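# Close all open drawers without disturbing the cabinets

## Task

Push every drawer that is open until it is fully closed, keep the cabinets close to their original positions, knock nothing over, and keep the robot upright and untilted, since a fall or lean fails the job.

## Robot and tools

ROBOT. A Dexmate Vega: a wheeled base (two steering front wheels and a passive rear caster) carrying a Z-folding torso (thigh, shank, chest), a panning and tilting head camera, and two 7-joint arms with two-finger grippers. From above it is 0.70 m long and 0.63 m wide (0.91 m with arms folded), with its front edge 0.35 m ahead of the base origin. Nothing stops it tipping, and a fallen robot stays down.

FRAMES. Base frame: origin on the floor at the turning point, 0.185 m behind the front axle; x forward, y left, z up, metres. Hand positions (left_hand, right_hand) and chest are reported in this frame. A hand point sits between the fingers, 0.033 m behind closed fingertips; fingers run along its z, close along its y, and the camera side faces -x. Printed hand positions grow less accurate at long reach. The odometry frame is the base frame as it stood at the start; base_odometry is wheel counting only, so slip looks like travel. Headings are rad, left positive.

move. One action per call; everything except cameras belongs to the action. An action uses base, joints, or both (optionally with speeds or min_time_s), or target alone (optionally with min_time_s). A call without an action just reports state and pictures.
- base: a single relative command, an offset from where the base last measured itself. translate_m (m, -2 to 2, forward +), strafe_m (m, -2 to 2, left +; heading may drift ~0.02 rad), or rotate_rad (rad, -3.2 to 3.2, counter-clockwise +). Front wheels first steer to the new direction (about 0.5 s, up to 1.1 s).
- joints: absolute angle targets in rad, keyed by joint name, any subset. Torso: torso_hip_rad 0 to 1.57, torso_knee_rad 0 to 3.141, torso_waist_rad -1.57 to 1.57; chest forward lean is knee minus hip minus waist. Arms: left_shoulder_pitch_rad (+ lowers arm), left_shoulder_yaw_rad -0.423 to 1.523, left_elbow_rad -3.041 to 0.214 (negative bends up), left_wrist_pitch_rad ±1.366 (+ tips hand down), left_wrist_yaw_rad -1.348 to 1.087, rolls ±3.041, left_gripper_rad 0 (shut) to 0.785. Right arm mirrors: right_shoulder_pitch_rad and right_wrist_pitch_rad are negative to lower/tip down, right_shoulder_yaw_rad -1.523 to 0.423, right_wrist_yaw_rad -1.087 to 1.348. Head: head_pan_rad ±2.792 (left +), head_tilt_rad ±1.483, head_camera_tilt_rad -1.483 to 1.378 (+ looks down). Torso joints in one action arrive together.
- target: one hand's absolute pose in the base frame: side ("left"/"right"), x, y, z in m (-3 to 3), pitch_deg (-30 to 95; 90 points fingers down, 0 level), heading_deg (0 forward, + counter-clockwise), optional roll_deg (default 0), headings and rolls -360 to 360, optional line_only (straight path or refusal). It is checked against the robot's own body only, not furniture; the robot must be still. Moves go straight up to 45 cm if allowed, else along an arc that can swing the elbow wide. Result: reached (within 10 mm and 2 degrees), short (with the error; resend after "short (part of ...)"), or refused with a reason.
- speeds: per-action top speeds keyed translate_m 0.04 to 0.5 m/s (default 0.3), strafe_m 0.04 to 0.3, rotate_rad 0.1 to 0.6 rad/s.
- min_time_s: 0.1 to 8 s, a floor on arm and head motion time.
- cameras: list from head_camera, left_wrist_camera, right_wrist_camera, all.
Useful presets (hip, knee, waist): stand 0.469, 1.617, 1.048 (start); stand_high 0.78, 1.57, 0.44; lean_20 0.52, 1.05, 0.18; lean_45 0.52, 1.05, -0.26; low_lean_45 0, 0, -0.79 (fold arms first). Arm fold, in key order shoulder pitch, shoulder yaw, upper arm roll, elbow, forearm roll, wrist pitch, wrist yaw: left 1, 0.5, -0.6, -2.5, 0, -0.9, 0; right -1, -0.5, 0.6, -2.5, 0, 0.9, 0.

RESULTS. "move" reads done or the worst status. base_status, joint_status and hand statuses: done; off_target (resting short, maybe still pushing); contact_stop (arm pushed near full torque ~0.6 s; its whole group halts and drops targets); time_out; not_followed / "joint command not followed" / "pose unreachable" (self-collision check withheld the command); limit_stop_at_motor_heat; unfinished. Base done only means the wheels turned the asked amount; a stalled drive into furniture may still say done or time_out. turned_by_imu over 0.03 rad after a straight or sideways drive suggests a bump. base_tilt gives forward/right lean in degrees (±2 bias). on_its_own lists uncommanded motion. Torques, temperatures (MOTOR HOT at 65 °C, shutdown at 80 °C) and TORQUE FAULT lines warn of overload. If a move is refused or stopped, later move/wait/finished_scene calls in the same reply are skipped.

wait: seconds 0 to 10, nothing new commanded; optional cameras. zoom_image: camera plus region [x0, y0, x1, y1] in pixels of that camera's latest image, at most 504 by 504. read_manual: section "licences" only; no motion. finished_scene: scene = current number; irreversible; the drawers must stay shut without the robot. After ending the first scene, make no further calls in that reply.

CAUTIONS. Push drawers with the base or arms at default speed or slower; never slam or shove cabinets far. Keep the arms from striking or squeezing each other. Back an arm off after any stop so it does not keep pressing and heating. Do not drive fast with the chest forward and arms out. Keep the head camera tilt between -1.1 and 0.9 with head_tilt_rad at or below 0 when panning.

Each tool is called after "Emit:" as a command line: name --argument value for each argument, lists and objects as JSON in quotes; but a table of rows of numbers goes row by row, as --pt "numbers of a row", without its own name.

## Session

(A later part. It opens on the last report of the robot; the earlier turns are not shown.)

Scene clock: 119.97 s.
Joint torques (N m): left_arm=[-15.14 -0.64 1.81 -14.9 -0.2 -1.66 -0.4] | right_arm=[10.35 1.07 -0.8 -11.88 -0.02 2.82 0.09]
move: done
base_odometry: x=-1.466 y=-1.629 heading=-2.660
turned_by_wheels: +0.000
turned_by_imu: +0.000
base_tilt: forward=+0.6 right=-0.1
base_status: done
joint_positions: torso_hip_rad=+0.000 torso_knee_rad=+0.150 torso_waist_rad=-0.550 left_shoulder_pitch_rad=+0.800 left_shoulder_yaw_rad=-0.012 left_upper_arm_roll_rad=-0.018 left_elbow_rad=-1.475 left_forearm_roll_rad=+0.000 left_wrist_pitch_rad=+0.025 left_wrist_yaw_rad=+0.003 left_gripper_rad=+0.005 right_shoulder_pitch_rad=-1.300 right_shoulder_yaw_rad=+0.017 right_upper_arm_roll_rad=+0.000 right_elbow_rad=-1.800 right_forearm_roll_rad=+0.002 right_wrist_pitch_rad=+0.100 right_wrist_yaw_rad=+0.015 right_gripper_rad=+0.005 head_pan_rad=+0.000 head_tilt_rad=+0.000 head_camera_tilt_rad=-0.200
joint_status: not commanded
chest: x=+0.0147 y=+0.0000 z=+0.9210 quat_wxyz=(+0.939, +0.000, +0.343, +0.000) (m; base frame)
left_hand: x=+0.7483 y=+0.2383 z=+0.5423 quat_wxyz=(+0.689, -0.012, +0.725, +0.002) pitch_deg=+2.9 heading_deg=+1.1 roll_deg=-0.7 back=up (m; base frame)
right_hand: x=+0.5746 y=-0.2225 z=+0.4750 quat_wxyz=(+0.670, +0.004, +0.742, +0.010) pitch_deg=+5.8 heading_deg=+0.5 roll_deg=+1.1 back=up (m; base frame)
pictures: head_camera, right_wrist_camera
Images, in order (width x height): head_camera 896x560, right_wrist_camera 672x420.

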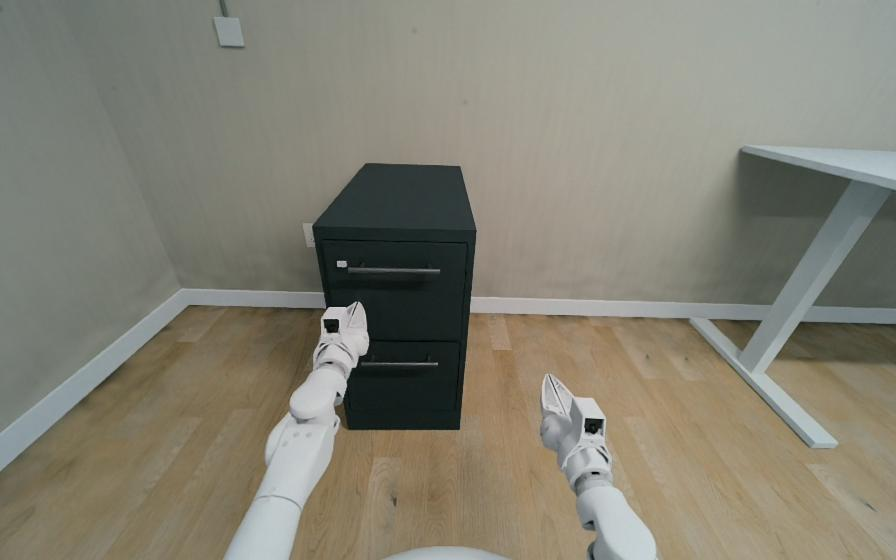

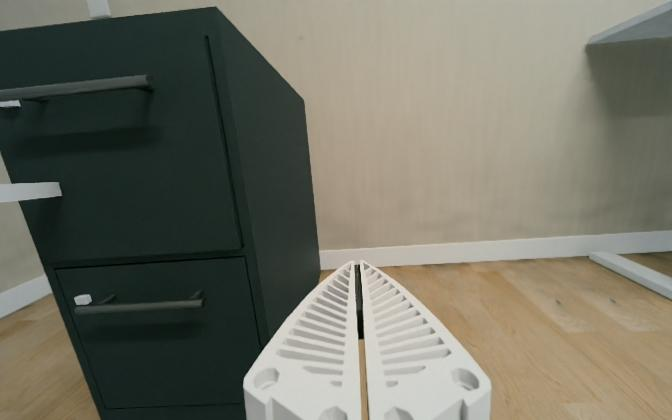

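Emit:
move --base '{"translate_m": 0.025}' --speeds '{"translate_m": 0.08}' --cameras '["head_camera", "right_wrist_camera"]'

Emit:
zoom_image --camera "right_wrist_camera" --region '[50, 0, 300, 280]'

Scene clock: 126.47 s.
Joint torques (N m): left_arm=[-29.08 -1.94 2.68 -16.15 0.3 -3.54 -1.72] | right_arm=[10.47 1.01 -0.82 -11.1 0.06 2.25 0.24]
move: done
base_odometry: x=-1.488 y=-1.640 heading=-2.660
turned_by_wheels: +0.000
turned_by_imu: +0.002
base_tilt: forward=+0.6 right=-0.1
base_status: done
joint_positions: torso_hip_rad=+0.000 torso_knee_rad=+0.150 torso_waist_rad=-0.550 left_shoulder_pitch_rad=+0.801 left_shoulder_yaw_rad=-0.012 left_upper_arm_roll_rad=-0.018 left_elbow_rad=-1.474 left_forearm_roll_rad=+0.000 left_wrist_pitch_rad=+0.026 left_wrist_yaw_rad=+0.004 left_gripper_rad=+0.005 right_shoulder_pitch_rad=-1.300 right_shoulder_yaw_rad=+0.017 right_upper_arm_roll_rad=+0.000 right_elbow_rad=-1.800 right_forearm_roll_rad=+0.002 right_wrist_pitch_rad=+0.100 right_wrist_yaw_rad=+0.015 right_gripper_rad=+0.005 head_pan_rad=+0.000 head_tilt_rad=+0.000 head_camera_tilt_rad=-0.200
joint_status: not commanded
chest: x=+0.0147 y=+0.0000 z=+0.9210 quat_wxyz=(+0.939, +0.000, +0.343, +0.000) (m; base frame)
left_hand: x=+0.7480 y=+0.2385 z=+0.5415 quat_wxyz=(+0.688, -0.012, +0.725, +0.002) pitch_deg=+3.0 heading_deg=+1.1 roll_deg=-0.7 back=up (m; base frame)
right_hand: x=+0.5746 y=-0.2225 z=+0.4750 quat_wxyz=(+0.671, +0.004, +0.742, +0.010) pitch_deg=+5.8 heading_deg=+0.5 roll_deg=+1.1 back=up (m; base frame)
pictures: head_camera, right_wrist_camera
Images, in order (width x height): head_camera 896x560, right_wrist_camera 672x420.

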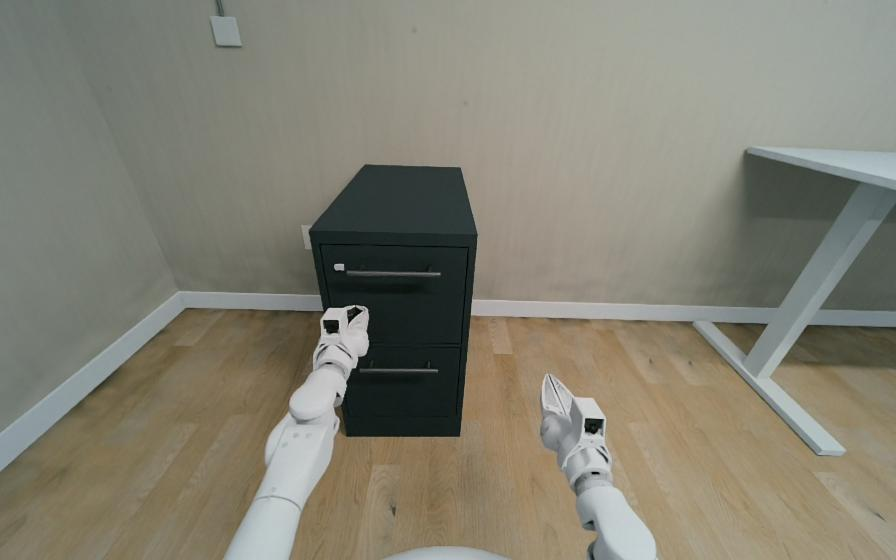

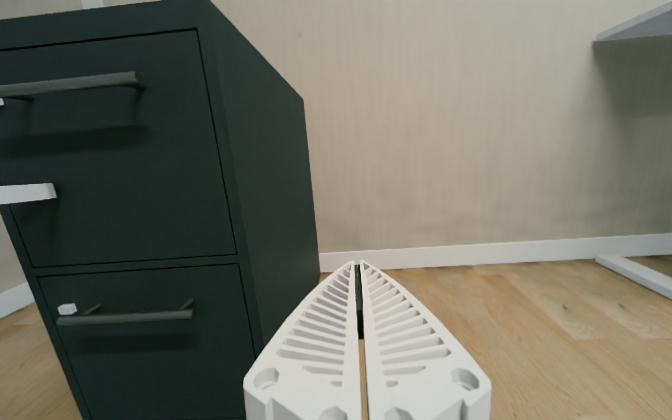

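Scaled by 1.800 from the camera's 672x420 image, which has a finer 960x600 frame.

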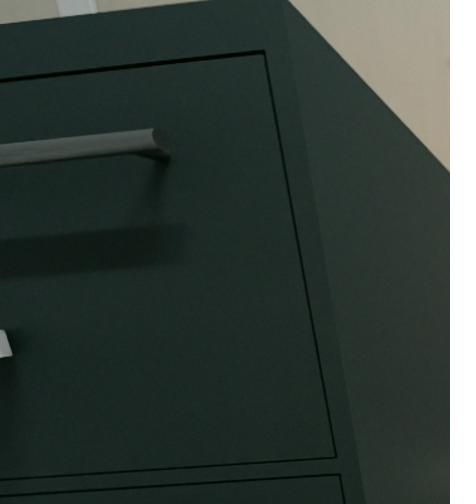

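Emit:
move --base '{"translate_m": -0.35}'

Emit:
move --base '{"rotate_rad": -2.41}'

Emit:
move --base '{"translate_m": 1.95}' --speeds '{"translate_m": 0.4}'

Emit:
move --base '{"rotate_rad": 0.808}' --cameras '["head_camera", "left_wrist_camera"]'

Scene clock: 145.53 s.
Joint torques (N m): left_arm=[-14.04 -1.14 1.72 -14.69 -0.32 -1.73 -0.25] | right_arm=[10.07 1.5 -0.67 -11.31 0.01 1.81 0.1]
move: done
base_odometry: x=-1.178 y=-1.477 heading=-2.660
turned_by_wheels: +0.000
turned_by_imu: +0.001
base_tilt: forward=+0.7 right=+0.0
base_status: done
joint_positions: torso_hip_rad=+0.000 torso_knee_rad=+0.150 torso_waist_rad=-0.550 left_shoulder_pitch_rad=+0.800 left_shoulder_yaw_rad=-0.012 left_upper_arm_roll_rad=-0.018 left_elbow_rad=-1.475 left_forearm_roll_rad=+0.000 left_wrist_pitch_rad=+0.025 left_wrist_yaw_rad=+0.003 left_gripper_rad=+0.005 right_shoulder_pitch_rad=-1.300 right_shoulder_yaw_rad=+0.017 right_upper_arm_roll_rad=+0.000 right_elbow_rad=-1.800 right_forearm_roll_rad=+0.002 right_wrist_pitch_rad=+0.100 right_wrist_yaw_rad=+0.015 right_gripper_rad=+0.005 head_pan_rad=+0.000 head_tilt_rad=+0.000 head_camera_tilt_rad=-0.200
joint_status: not commanded
chest: x=+0.0147 y=+0.0000 z=+0.9210 quat_wxyz=(+0.939, +0.000, +0.343, +0.000) (m; base frame)
left_hand: x=+0.7483 y=+0.2384 z=+0.5423 quat_wxyz=(+0.689, -0.012, +0.725, +0.002) pitch_deg=+2.9 heading_deg=+1.1 roll_deg=-0.7 back=up (m; base frame)
right_hand: x=+0.5746 y=-0.2225 z=+0.4750 quat_wxyz=(+0.670, +0.004, +0.742, +0.010) pitch_deg=+5.8 heading_deg=+0.5 roll_deg=+1.1 back=up (m; base frame)
pictures: none

Scene clock: 151.13 s.
Joint torques (N m): left_arm=[-10.84 -1.16 1.62 -14.08 0.04 -2.25 -0.18] | right_arm=[10.79 1.11 -0.79 -12.23 -0.06 1.95 0.11]
move: done
base_odometry: x=-1.181 y=-1.477 heading=+1.210
turned_by_wheels: -2.414
turned_by_imu: -2.364
base_tilt: forward=+0.6 right=-0.1
base_status: done
joint_positions: torso_hip_rad=+0.000 torso_knee_rad=+0.150 torso_waist_rad=-0.550 left_shoulder_pitch_rad=+0.800 left_shoulder_yaw_rad=-0.012 left_upper_arm_roll_rad=-0.018 left_elbow_rad=-1.475 left_forearm_roll_rad=+0.000 left_wrist_pitch_rad=+0.025 left_wrist_yaw_rad=+0.003 left_gripper_rad=+0.005 right_shoulder_pitch_rad=-1.300 right_shoulder_yaw_rad=+0.017 right_upper_arm_roll_rad=+0.000 right_elbow_rad=-1.800 right_forearm_roll_rad=+0.002 right_wrist_pitch_rad=+0.100 right_wrist_yaw_rad=+0.015 right_gripper_rad=+0.005 head_pan_rad=+0.000 head_tilt_rad=+0.000 head_camera_tilt_rad=-0.200
joint_status: not commanded
chest: x=+0.0147 y=+0.0000 z=+0.9210 quat_wxyz=(+0.939, +0.000, +0.343, +0.000) (m; base frame)
left_hand: x=+0.7483 y=+0.2384 z=+0.5423 quat_wxyz=(+0.689, -0.012, +0.725, +0.002) pitch_deg=+2.9 heading_deg=+1.1 roll_deg=-0.7 back=up (m; base frame)
right_hand: x=+0.5746 y=-0.2225 z=+0.4750 quat_wxyz=(+0.670, +0.004, +0.742, +0.010) pitch_deg=+5.8 heading_deg=+0.5 roll_deg=+1.1 back=up (m; base frame)
pictures: none

Scene clock: 158.07 s.
Joint torques (N m): left_arm=[-15.4 3.18 3.17 -14.2 0.42 -1.77 -0.28] | right_arm=[10.79 1.02 -0.67 -12.18 -0.12 2.31 0.17]
move: done
base_odometry: x=-0.497 y=+0.349 heading=+1.209
turned_by_wheels: +0.000
turned_by_imu: +0.001
base_tilt: forward=+0.7 right=+0.0
base_status: done
joint_positions: torso_hip_rad=+0.000 torso_knee_rad=+0.150 torso_waist_rad=-0.550 left_shoulder_pitch_rad=+0.800 left_shoulder_yaw_rad=-0.012 left_upper_arm_roll_rad=-0.018 left_elbow_rad=-1.475 left_forearm_roll_rad=+0.000 left_wrist_pitch_rad=+0.025 left_wrist_yaw_rad=+0.003 left_gripper_rad=+0.005 right_shoulder_pitch_rad=-1.300 right_shoulder_yaw_rad=+0.017 right_upper_arm_roll_rad=+0.000 right_elbow_rad=-1.800 right_forearm_roll_rad=+0.002 right_wrist_pitch_rad=+0.100 right_wrist_yaw_rad=+0.015 right_gripper_rad=+0.005 head_pan_rad=+0.000 head_tilt_rad=+0.000 head_camera_tilt_rad=-0.200
joint_status: not commanded
chest: x=+0.0147 y=+0.0000 z=+0.9210 quat_wxyz=(+0.939, +0.000, +0.343, +0.000) (m; base frame)
left_hand: x=+0.7483 y=+0.2384 z=+0.5423 quat_wxyz=(+0.689, -0.012, +0.725, +0.002) pitch_deg=+2.9 heading_deg=+1.1 roll_deg=-0.7 back=up (m; base frame)
right_hand: x=+0.5746 y=-0.2225 z=+0.4750 quat_wxyz=(+0.670, +0.004, +0.742, +0.010) pitch_deg=+5.8 heading_deg=+0.5 roll_deg=+1.1 back=up (m; base frame)
pictures: none

Scene clock: 160.97 s.
Joint torques (N m): left_arm=[-13.99 2.24 2.2 -13.89 0.7 -3.13 -0.33] | right_arm=[9.95 -0.08 -0.94 -11.14 0.04 2.3 0.13]
move: done
base_odometry: x=-0.496 y=+0.349 heading=+2.018
turned_by_wheels: +0.809
turned_by_imu: +0.792
base_tilt: forward=+0.7 right=+0.0
base_status: done
joint_positions: torso_hip_rad=+0.000 torso_knee_rad=+0.150 torso_waist_rad=-0.550 left_shoulder_pitch_rad=+0.800 left_shoulder_yaw_rad=-0.012 left_upper_arm_roll_rad=-0.018 left_elbow_rad=-1.475 left_forearm_roll_rad=+0.000 left_wrist_pitch_rad=+0.025 left_wrist_yaw_rad=+0.003 left_gripper_rad=+0.005 right_shoulder_pitch_rad=-1.300 right_shoulder_yaw_rad=+0.017 right_upper_arm_roll_rad=+0.000 right_elbow_rad=-1.800 right_forearm_roll_rad=+0.002 right_wrist_pitch_rad=+0.100 right_wrist_yaw_rad=+0.015 right_gripper_rad=+0.005 head_pan_rad=+0.000 head_tilt_rad=+0.000 head_camera_tilt_rad=-0.200
joint_status: not commanded
chest: x=+0.0147 y=+0.0000 z=+0.9210 quat_wxyz=(+0.939, +0.000, +0.343, +0.000) (m; base frame)
left_hand: x=+0.7483 y=+0.2384 z=+0.5423 quat_wxyz=(+0.689, -0.012, +0.725, +0.002) pitch_deg=+2.9 heading_deg=+1.1 roll_deg=-0.7 back=up (m; base frame)
right_hand: x=+0.5746 y=-0.2225 z=+0.4750 quat_wxyz=(+0.670, +0.004, +0.742, +0.010) pitch_deg=+5.8 heading_deg=+0.5 roll_deg=+1.1 back=up (m; base frame)
pictures: head_camera, left_wrist_camera
Images, in order (width x height): head_camera 896x560, left_wrist_camera 672x420.

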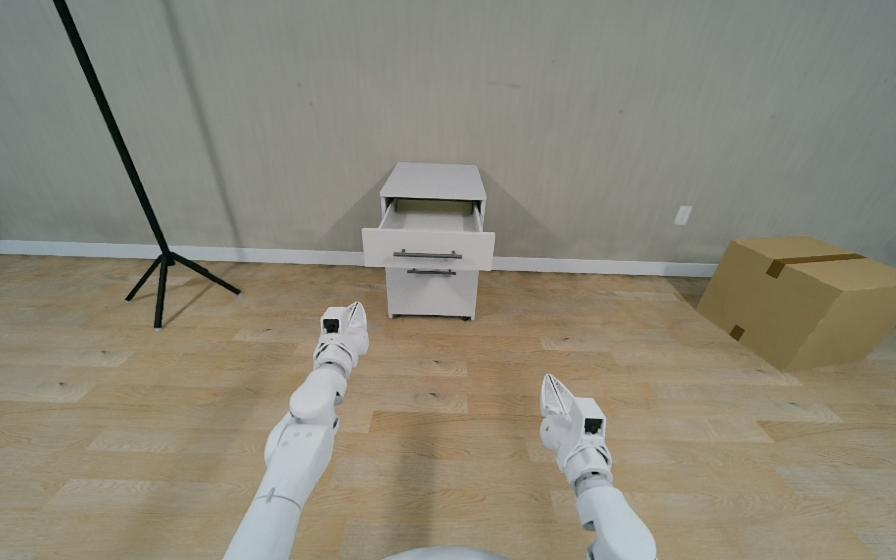

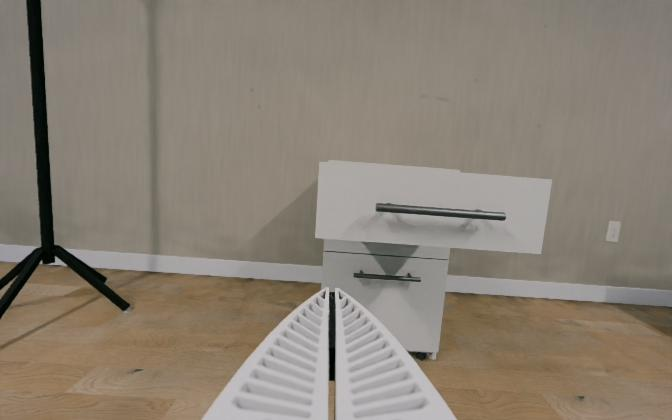

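Emit:
move --base '{"rotate_rad": -0.045}' --joints '{"left_shoulder_pitch_rad": 0.77, "left_elbow_rad": -1.528, "left_wrist_pitch_rad": 0.092}'

Emit:
move --base '{"strafe_m": -0.1}'

Emit:
move --base '{"translate_m": 0.26}'

Emit:
move --base '{"translate_m": 0.29}' --speeds '{"translate_m": 0.12}' --cameras '["head_camera", "left_wrist_camera", "right_wrist_camera"]'

Scene clock: 177.90 s.
Joint torques (N m): left_arm=[-17.1 -1.47 2.67 -15.02 0.54 -2.12 -0.17] | right_arm=[10.51 0.67 -0.74 -11.95 -0.09 2.6 0.21]
move: done
base_odometry: x=-0.496 y=+0.349 heading=+1.973
turned_by_wheels: -0.045
turned_by_imu: -0.043
base_tilt: forward=+0.7 right=+0.0
base_status: done
joint_positions: torso_hip_rad=+0.000 torso_knee_rad=+0.150 torso_waist_rad=-0.550 left_shoulder_pitch_rad=+0.773 left_shoulder_yaw_rad=-0.012 left_upper_arm_roll_rad=-0.018 left_elbow_rad=-1.523 left_forearm_roll_rad=+0.000 left_wrist_pitch_rad=+0.086 left_wrist_yaw_rad=+0.003 left_gripper_rad=+0.005 right_shoulder_pitch_rad=-1.300 right_shoulder_yaw_rad=+0.017 right_upper_arm_roll_rad=+0.000 right_elbow_rad=-1.800 right_forearm_roll_rad=+0.002 right_wrist_pitch_rad=+0.100 right_wrist_yaw_rad=+0.015 right_gripper_rad=+0.005 head_pan_rad=+0.000 head_tilt_rad=+0.000 head_camera_tilt_rad=-0.200
joint_status: all done
chest: x=+0.0147 y=+0.0000 z=+0.9210 quat_wxyz=(+0.939, +0.000, +0.343, +0.000) (m; base frame)
left_hand: x=+0.7599 y=+0.2385 z=+0.5708 quat_wxyz=(+0.694, -0.012, +0.720, +0.002) pitch_deg=+2.1 heading_deg=+1.1 roll_deg=-0.8 back=up (m; base frame)
right_hand: x=+0.5746 y=-0.2225 z=+0.4750 quat_wxyz=(+0.670, +0.004, +0.742, +0.010) pitch_deg=+5.8 heading_deg=+0.5 roll_deg=+1.1 back=up (m; base frame)
pictures: none

Scene clock: 179.97 s.
Joint torques (N m): left_arm=[-16.31 -0.5 1.46 -13.8 0.32 -1.92 -0.31] | right_arm=[10.08 0.07 -0.88 -12.19 0.01 1.63 -0.03]
move: done
base_odometry: x=-0.405 y=+0.388 heading=+1.972
turned_by_wheels: -0.001
turned_by_imu: +0.000
base_tilt: forward=+0.7 right=+0.0
base_status: done
joint_positions: torso_hip_rad=+0.000 torso_knee_rad=+0.150 torso_waist_rad=-0.550 left_shoulder_pitch_rad=+0.770 left_shoulder_yaw_rad=-0.012 left_upper_arm_roll_rad=-0.018 left_elbow_rad=-1.528 left_forearm_roll_rad=+0.000 left_wrist_pitch_rad=+0.092 left_wrist_yaw_rad=+0.003 left_gripper_rad=+0.005 right_shoulder_pitch_rad=-1.300 right_shoulder_yaw_rad=+0.017 right_upper_arm_roll_rad=+0.000 right_elbow_rad=-1.800 right_forearm_roll_rad=+0.002 right_wrist_pitch_rad=+0.100 right_wrist_yaw_rad=+0.015 right_gripper_rad=+0.005 head_pan_rad=+0.000 head_tilt_rad=+0.000 head_camera_tilt_rad=-0.200
joint_status: not commanded
chest: x=+0.0147 y=+0.0000 z=+0.9210 quat_wxyz=(+0.939, +0.000, +0.343, +0.000) (m; base frame)
left_hand: x=+0.7609 y=+0.2385 z=+0.5734 quat_wxyz=(+0.695, -0.012, +0.719, +0.002) pitch_deg=+2.0 heading_deg=+1.1 roll_deg=-0.8 back=up (m; base frame)
right_hand: x=+0.5746 y=-0.2225 z=+0.4750 quat_wxyz=(+0.670, +0.004, +0.742, +0.010) pitch_deg=+5.8 heading_deg=+0.5 roll_deg=+1.1 back=up (m; base frame)
pictures: none

Scene clock: 182.80 s.
Joint torques (N m): left_arm=[-14.37 -0.42 1.4 -14.94 0.07 -2.63 -0.39] | right_arm=[9.99 0.86 -0.72 -11.18 -0.05 1.9 0.21]
move: done
base_odometry: x=-0.507 y=+0.627 heading=+1.972
turned_by_wheels: +0.000
turned_by_imu: +0.001
base_tilt: forward=+0.7 right=-0.1
base_status: done
joint_positions: torso_hip_rad=+0.000 torso_knee_rad=+0.150 torso_waist_rad=-0.550 left_shoulder_pitch_rad=+0.770 left_shoulder_yaw_rad=-0.012 left_upper_arm_roll_rad=-0.018 left_elbow_rad=-1.528 left_forearm_roll_rad=+0.000 left_wrist_pitch_rad=+0.092 left_wrist_yaw_rad=+0.003 left_gripper_rad=+0.005 right_shoulder_pitch_rad=-1.300 right_shoulder_yaw_rad=+0.017 right_upper_arm_roll_rad=+0.000 right_elbow_rad=-1.800 right_forearm_roll_rad=+0.002 right_wrist_pitch_rad=+0.100 right_wrist_yaw_rad=+0.015 right_gripper_rad=+0.005 head_pan_rad=+0.000 head_tilt_rad=+0.000 head_camera_tilt_rad=-0.200
joint_status: not commanded
chest: x=+0.0148 y=+0.0000 z=+0.9210 quat_wxyz=(+0.939, +0.000, +0.343, +0.000) (m; base frame)
left_hand: x=+0.7609 y=+0.2385 z=+0.5735 quat_wxyz=(+0.695, -0.012, +0.719, +0.002) pitch_deg=+2.0 heading_deg=+1.1 roll_deg=-0.8 back=up (m; base frame)
right_hand: x=+0.5746 y=-0.2225 z=+0.4749 quat_wxyz=(+0.670, +0.004, +0.742, +0.010) pitch_deg=+5.8 heading_deg=+0.5 roll_deg=+1.1 back=up (m; base frame)
pictures: none

Scene clock: 186.00 s.
Joint torques (N m): left_arm=[-12.69 -0.37 0.34 -14.03 -0.05 -2.29 -0.3] | right_arm=[10.08 0.76 -0.83 -11.81 -0.03 1.67 0.03]
move: done
base_odometry: x=-0.621 y=+0.894 heading=+1.973
turned_by_wheels: +0.000
turned_by_imu: +0.001
base_tilt: forward=+0.7 right=-0.1
base_status: done
joint_positions: torso_hip_rad=+0.000 torso_knee_rad=+0.150 torso_waist_rad=-0.550 left_shoulder_pitch_rad=+0.770 left_shoulder_yaw_rad=-0.012 left_upper_arm_roll_rad=-0.018 left_elbow_rad=-1.528 left_forearm_roll_rad=+0.000 left_wrist_pitch_rad=+0.092 left_wrist_yaw_rad=+0.003 left_gripper_rad=+0.005 right_shoulder_pitch_rad=-1.300 right_shoulder_yaw_rad=+0.017 right_upper_arm_roll_rad=+0.000 right_elbow_rad=-1.800 right_forearm_roll_rad=+0.002 right_wrist_pitch_rad=+0.100 right_wrist_yaw_rad=+0.015 right_gripper_rad=+0.005 head_pan_rad=+0.000 head_tilt_rad=+0.000 head_camera_tilt_rad=-0.200
joint_status: not commanded
chest: x=+0.0148 y=+0.0000 z=+0.9210 quat_wxyz=(+0.939, +0.000, +0.343, +0.000) (m; base frame)
left_hand: x=+0.7609 y=+0.2385 z=+0.5735 quat_wxyz=(+0.695, -0.012, +0.719, +0.002) pitch_deg=+2.0 heading_deg=+1.1 roll_deg=-0.8 back=up (m; base frame)
right_hand: x=+0.5746 y=-0.2225 z=+0.4749 quat_wxyz=(+0.670, +0.004, +0.742, +0.010) pitch_deg=+5.8 heading_deg=+0.5 roll_deg=+1.1 back=up (m; base frame)
pictures: head_camera, left_wrist_camera, right_wrist_camera
Images, in order (width x height): head_camera 896x560, left_wrist_camera 672x420, right_wrist_camera 672x420.

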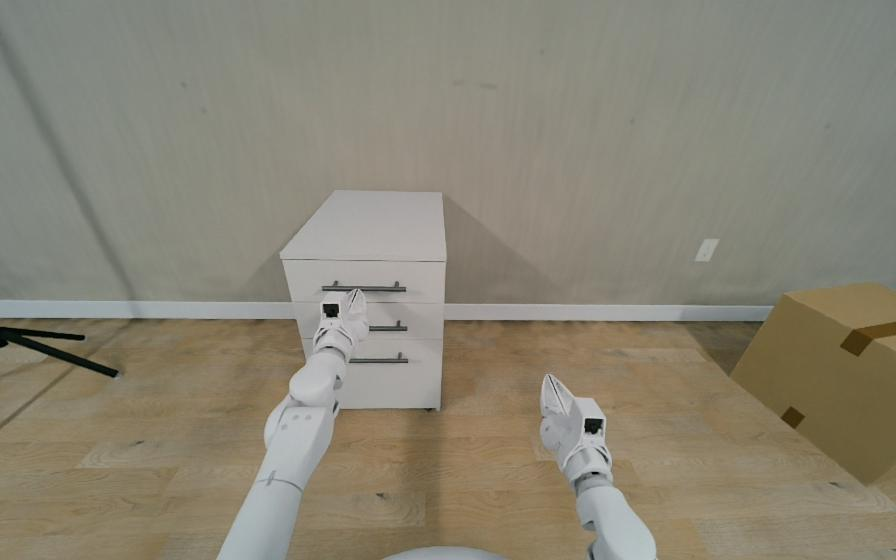

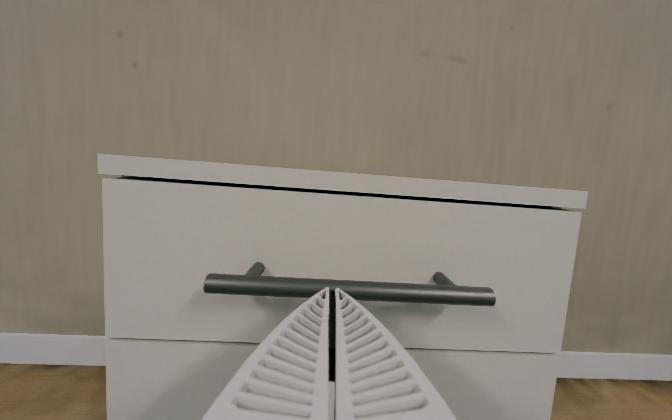

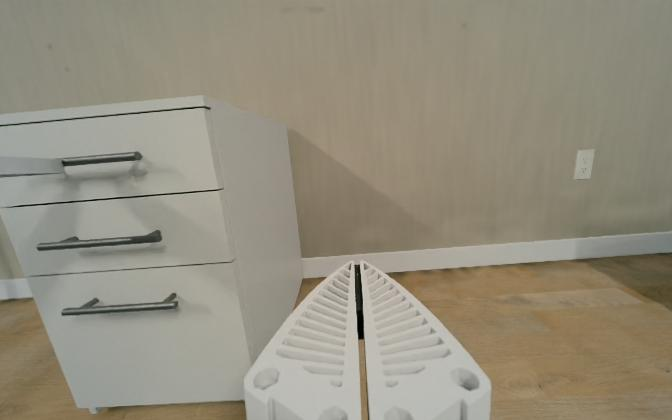

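Emit:
move --base '{"translate_m": 0.05}' --speeds '{"translate_m": 0.1}'

Emit:
move --base '{"translate_m": 0.02}' --speeds '{"translate_m": 0.08}' --cameras '["left_wrist_camera", "right_wrist_camera"]'

Emit:
zoom_image --camera "right_wrist_camera" --region '[0, 80, 260, 300]'

Scene clock: 194.00 s.
Joint torques (N m): left_arm=[-50.96 2.41 0.17 -29.41 -0.3 -6.77 0.45] | right_arm=[10.36 -0.06 -0.69 -11.12 0.03 2.27 0.02]
move: done
base_odometry: x=-0.641 y=+0.940 heading=+1.974
turned_by_wheels: +0.002
turned_by_imu: +0.003
base_tilt: forward=+0.6 right=-0.1
base_status: done
joint_positions: torso_hip_rad=+0.000 torso_knee_rad=+0.150 torso_waist_rad=-0.550 left_shoulder_pitch_rad=+0.772 left_shoulder_yaw_rad=-0.012 left_upper_arm_roll_rad=-0.018 left_elbow_rad=-1.527 left_forearm_roll_rad=+0.000 left_wrist_pitch_rad=+0.094 left_wrist_yaw_rad=+0.003 left_gripper_rad=+0.005 right_shoulder_pitch_rad=-1.300 right_shoulder_yaw_rad=+0.017 right_upper_arm_roll_rad=+0.000 right_elbow_rad=-1.800 right_forearm_roll_rad=+0.002 right_wrist_pitch_rad=+0.100 right_wrist_yaw_rad=+0.015 right_gripper_rad=+0.005 head_pan_rad=+0.000 head_tilt_rad=+0.000 head_camera_tilt_rad=-0.200
joint_status: not commanded
chest: x=+0.0147 y=+0.0000 z=+0.9210 quat_wxyz=(+0.939, +0.000, +0.343, +0.000) (m; base frame)
left_hand: x=+0.7601 y=+0.2383 z=+0.5708 quat_wxyz=(+0.693, -0.012, +0.721, +0.002) pitch_deg=+2.3 heading_deg=+1.1 roll_deg=-0.8 back=up (m; base frame)
right_hand: x=+0.5746 y=-0.2225 z=+0.4750 quat_wxyz=(+0.671, +0.004, +0.742, +0.010) pitch_deg=+5.8 heading_deg=+0.5 roll_deg=+1.1 back=up (m; base frame)
pictures: none

Scene clock: 195.03 s.
Joint torques (N m): left_arm=[-57.8 1.24 -1.75 -29.06 0.19 -6.27 0.72] | right_arm=[10.24 -0.01 -0.67 -12.07 -0.04 2.34 0.12]
move: done
base_odometry: x=-0.648 y=+0.958 heading=+1.976
turned_by_wheels: +0.002
turned_by_imu: +0.003
base_tilt: forward=+0.5 right=+0.0
base_status: done
joint_positions: torso_hip_rad=+0.000 torso_knee_rad=+0.150 torso_waist_rad=-0.550 left_shoulder_pitch_rad=+0.772 left_shoulder_yaw_rad=-0.012 left_upper_arm_roll_rad=-0.018 left_elbow_rad=-1.527 left_forearm_roll_rad=+0.000 left_wrist_pitch_rad=+0.094 left_wrist_yaw_rad=+0.003 left_gripper_rad=+0.005 right_shoulder_pitch_rad=-1.300 right_shoulder_yaw_rad=+0.017 right_upper_arm_roll_rad=+0.000 right_elbow_rad=-1.800 right_forearm_roll_rad=+0.002 right_wrist_pitch_rad=+0.100 right_wrist_yaw_rad=+0.015 right_gripper_rad=+0.005 head_pan_rad=+0.000 head_tilt_rad=+0.000 head_camera_tilt_rad=-0.200
joint_status: not commanded
chest: x=+0.0146 y=+0.0000 z=+0.9210 quat_wxyz=(+0.939, +0.000, +0.343, +0.000) (m; base frame)
left_hand: x=+0.7600 y=+0.2382 z=+0.5709 quat_wxyz=(+0.693, -0.012, +0.721, +0.002) pitch_deg=+2.3 heading_deg=+1.1 roll_deg=-0.8 back=up (m; base frame)
right_hand: x=+0.5746 y=-0.2225 z=+0.4751 quat_wxyz=(+0.671, +0.004, +0.742, +0.010) pitch_deg=+5.8 heading_deg=+0.5 roll_deg=+1.1 back=up (m; base frame)
pictures: left_wrist_camera, right_wrist_camera
Images, in order (width x height): left_wrist_camera 672x420, right_wrist_camera 672x420.

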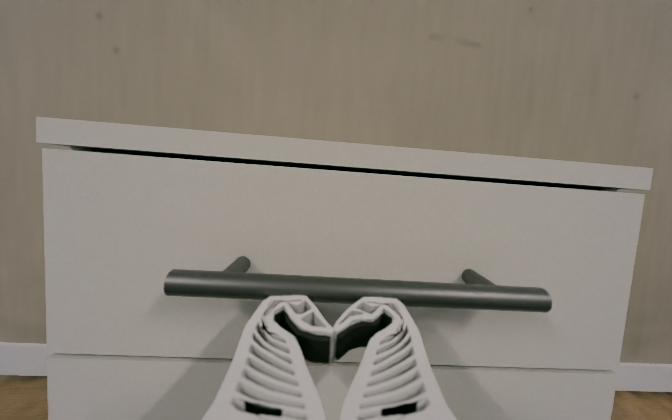

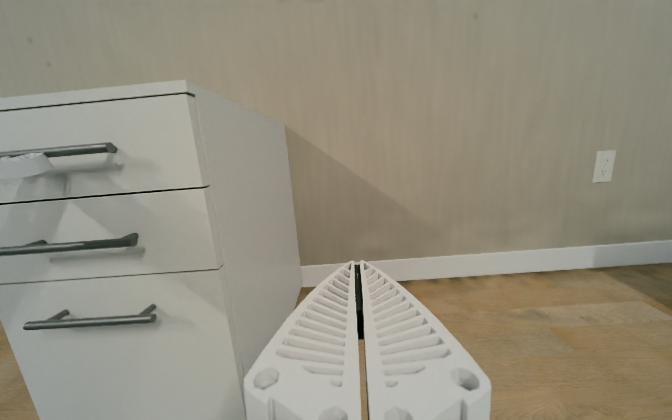

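Scaled by 1.938 from the camera's 672x420 image, which has a finer 960x600 frame.

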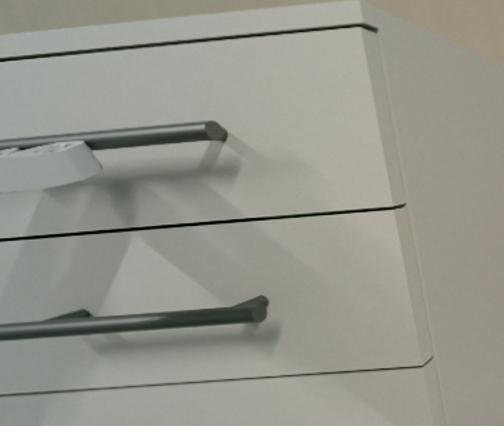

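Emit:
move --base '{"translate_m": -0.3}' --cameras '["head_camera", "left_wrist_camera"]'

Emit:
zoom_image --camera "head_camera" --region '[310, 180, 510, 360]'

Scene clock: 203.13 s.
Joint torques (N m): left_arm=[-15.64 0.69 2.74 -13.45 0.22 -1.97 -0.15] | right_arm=[9.88 1.1 -0.9 -11.43 -0.04 2.06 0.24]
Motor temperatures (°C): left_arm=[33 30 30 33 34 40 35] | right_arm=[30 28 29 33 34 35 35]
move: done
base_odometry: x=-0.529 y=+0.683 heading=+1.977
turned_by_wheels: +0.001
turned_by_imu: +0.001
base_tilt: forward=+0.7 right=-0.1
base_status: done
joint_positions: torso_hip_rad=+0.000 torso_knee_rad=+0.150 torso_waist_rad=-0.550 left_shoulder_pitch_rad=+0.770 left_shoulder_yaw_rad=-0.012 left_upper_arm_roll_rad=-0.018 left_elbow_rad=-1.528 left_forearm_roll_rad=+0.000 left_wrist_pitch_rad=+0.092 left_wrist_yaw_rad=+0.003 left_gripper_rad=+0.005 right_shoulder_pitch_rad=-1.300 right_shoulder_yaw_rad=+0.017 right_upper_arm_roll_rad=+0.000 right_elbow_rad=-1.800 right_forearm_roll_rad=+0.002 right_wrist_pitch_rad=+0.100 right_wrist_yaw_rad=+0.015 right_gripper_rad=+0.005 head_pan_rad=+0.000 head_tilt_rad=+0.000 head_camera_tilt_rad=-0.200
joint_status: not commanded
chest: x=+0.0147 y=+0.0000 z=+0.9210 quat_wxyz=(+0.939, +0.000, +0.343, +0.000) (m; base frame)
left_hand: x=+0.7609 y=+0.2385 z=+0.5734 quat_wxyz=(+0.695, -0.012, +0.719, +0.002) pitch_deg=+2.0 heading_deg=+1.1 roll_deg=-0.8 back=up (m; base frame)
right_hand: x=+0.5746 y=-0.2225 z=+0.4749 quat_wxyz=(+0.670, +0.004, +0.742, +0.010) pitch_deg=+5.8 heading_deg=+0.5 roll_deg=+1.1 back=up (m; base frame)
pictures: head_camera, left_wrist_camera
Images, in order (width x height): head_camera 896x560, left_wrist_camera 672x420.

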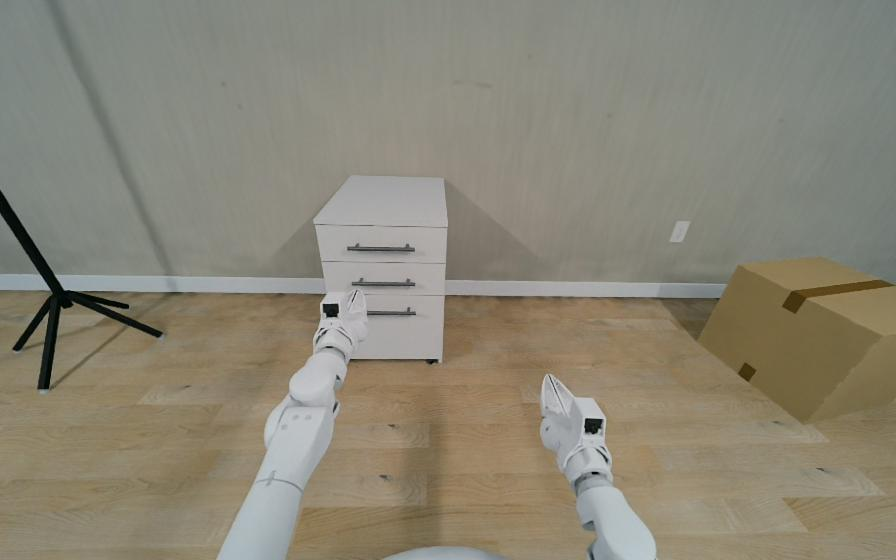

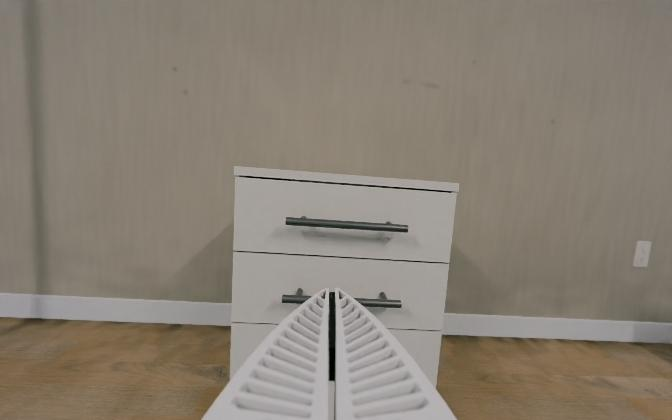

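Scaled by 2.520 from the camera's 896x560 image, which has a finer 960x600 frame.

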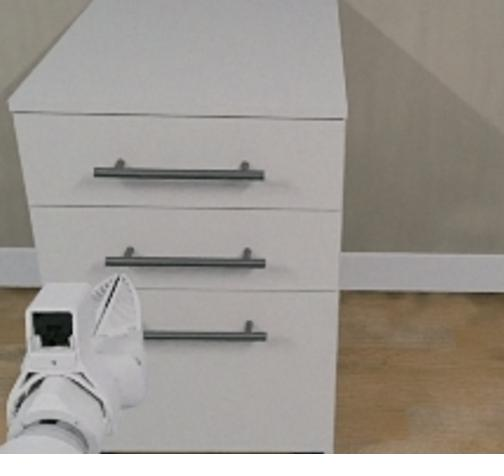

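Emit:
finished_scene --scene 2

The scene is finished: the task was done.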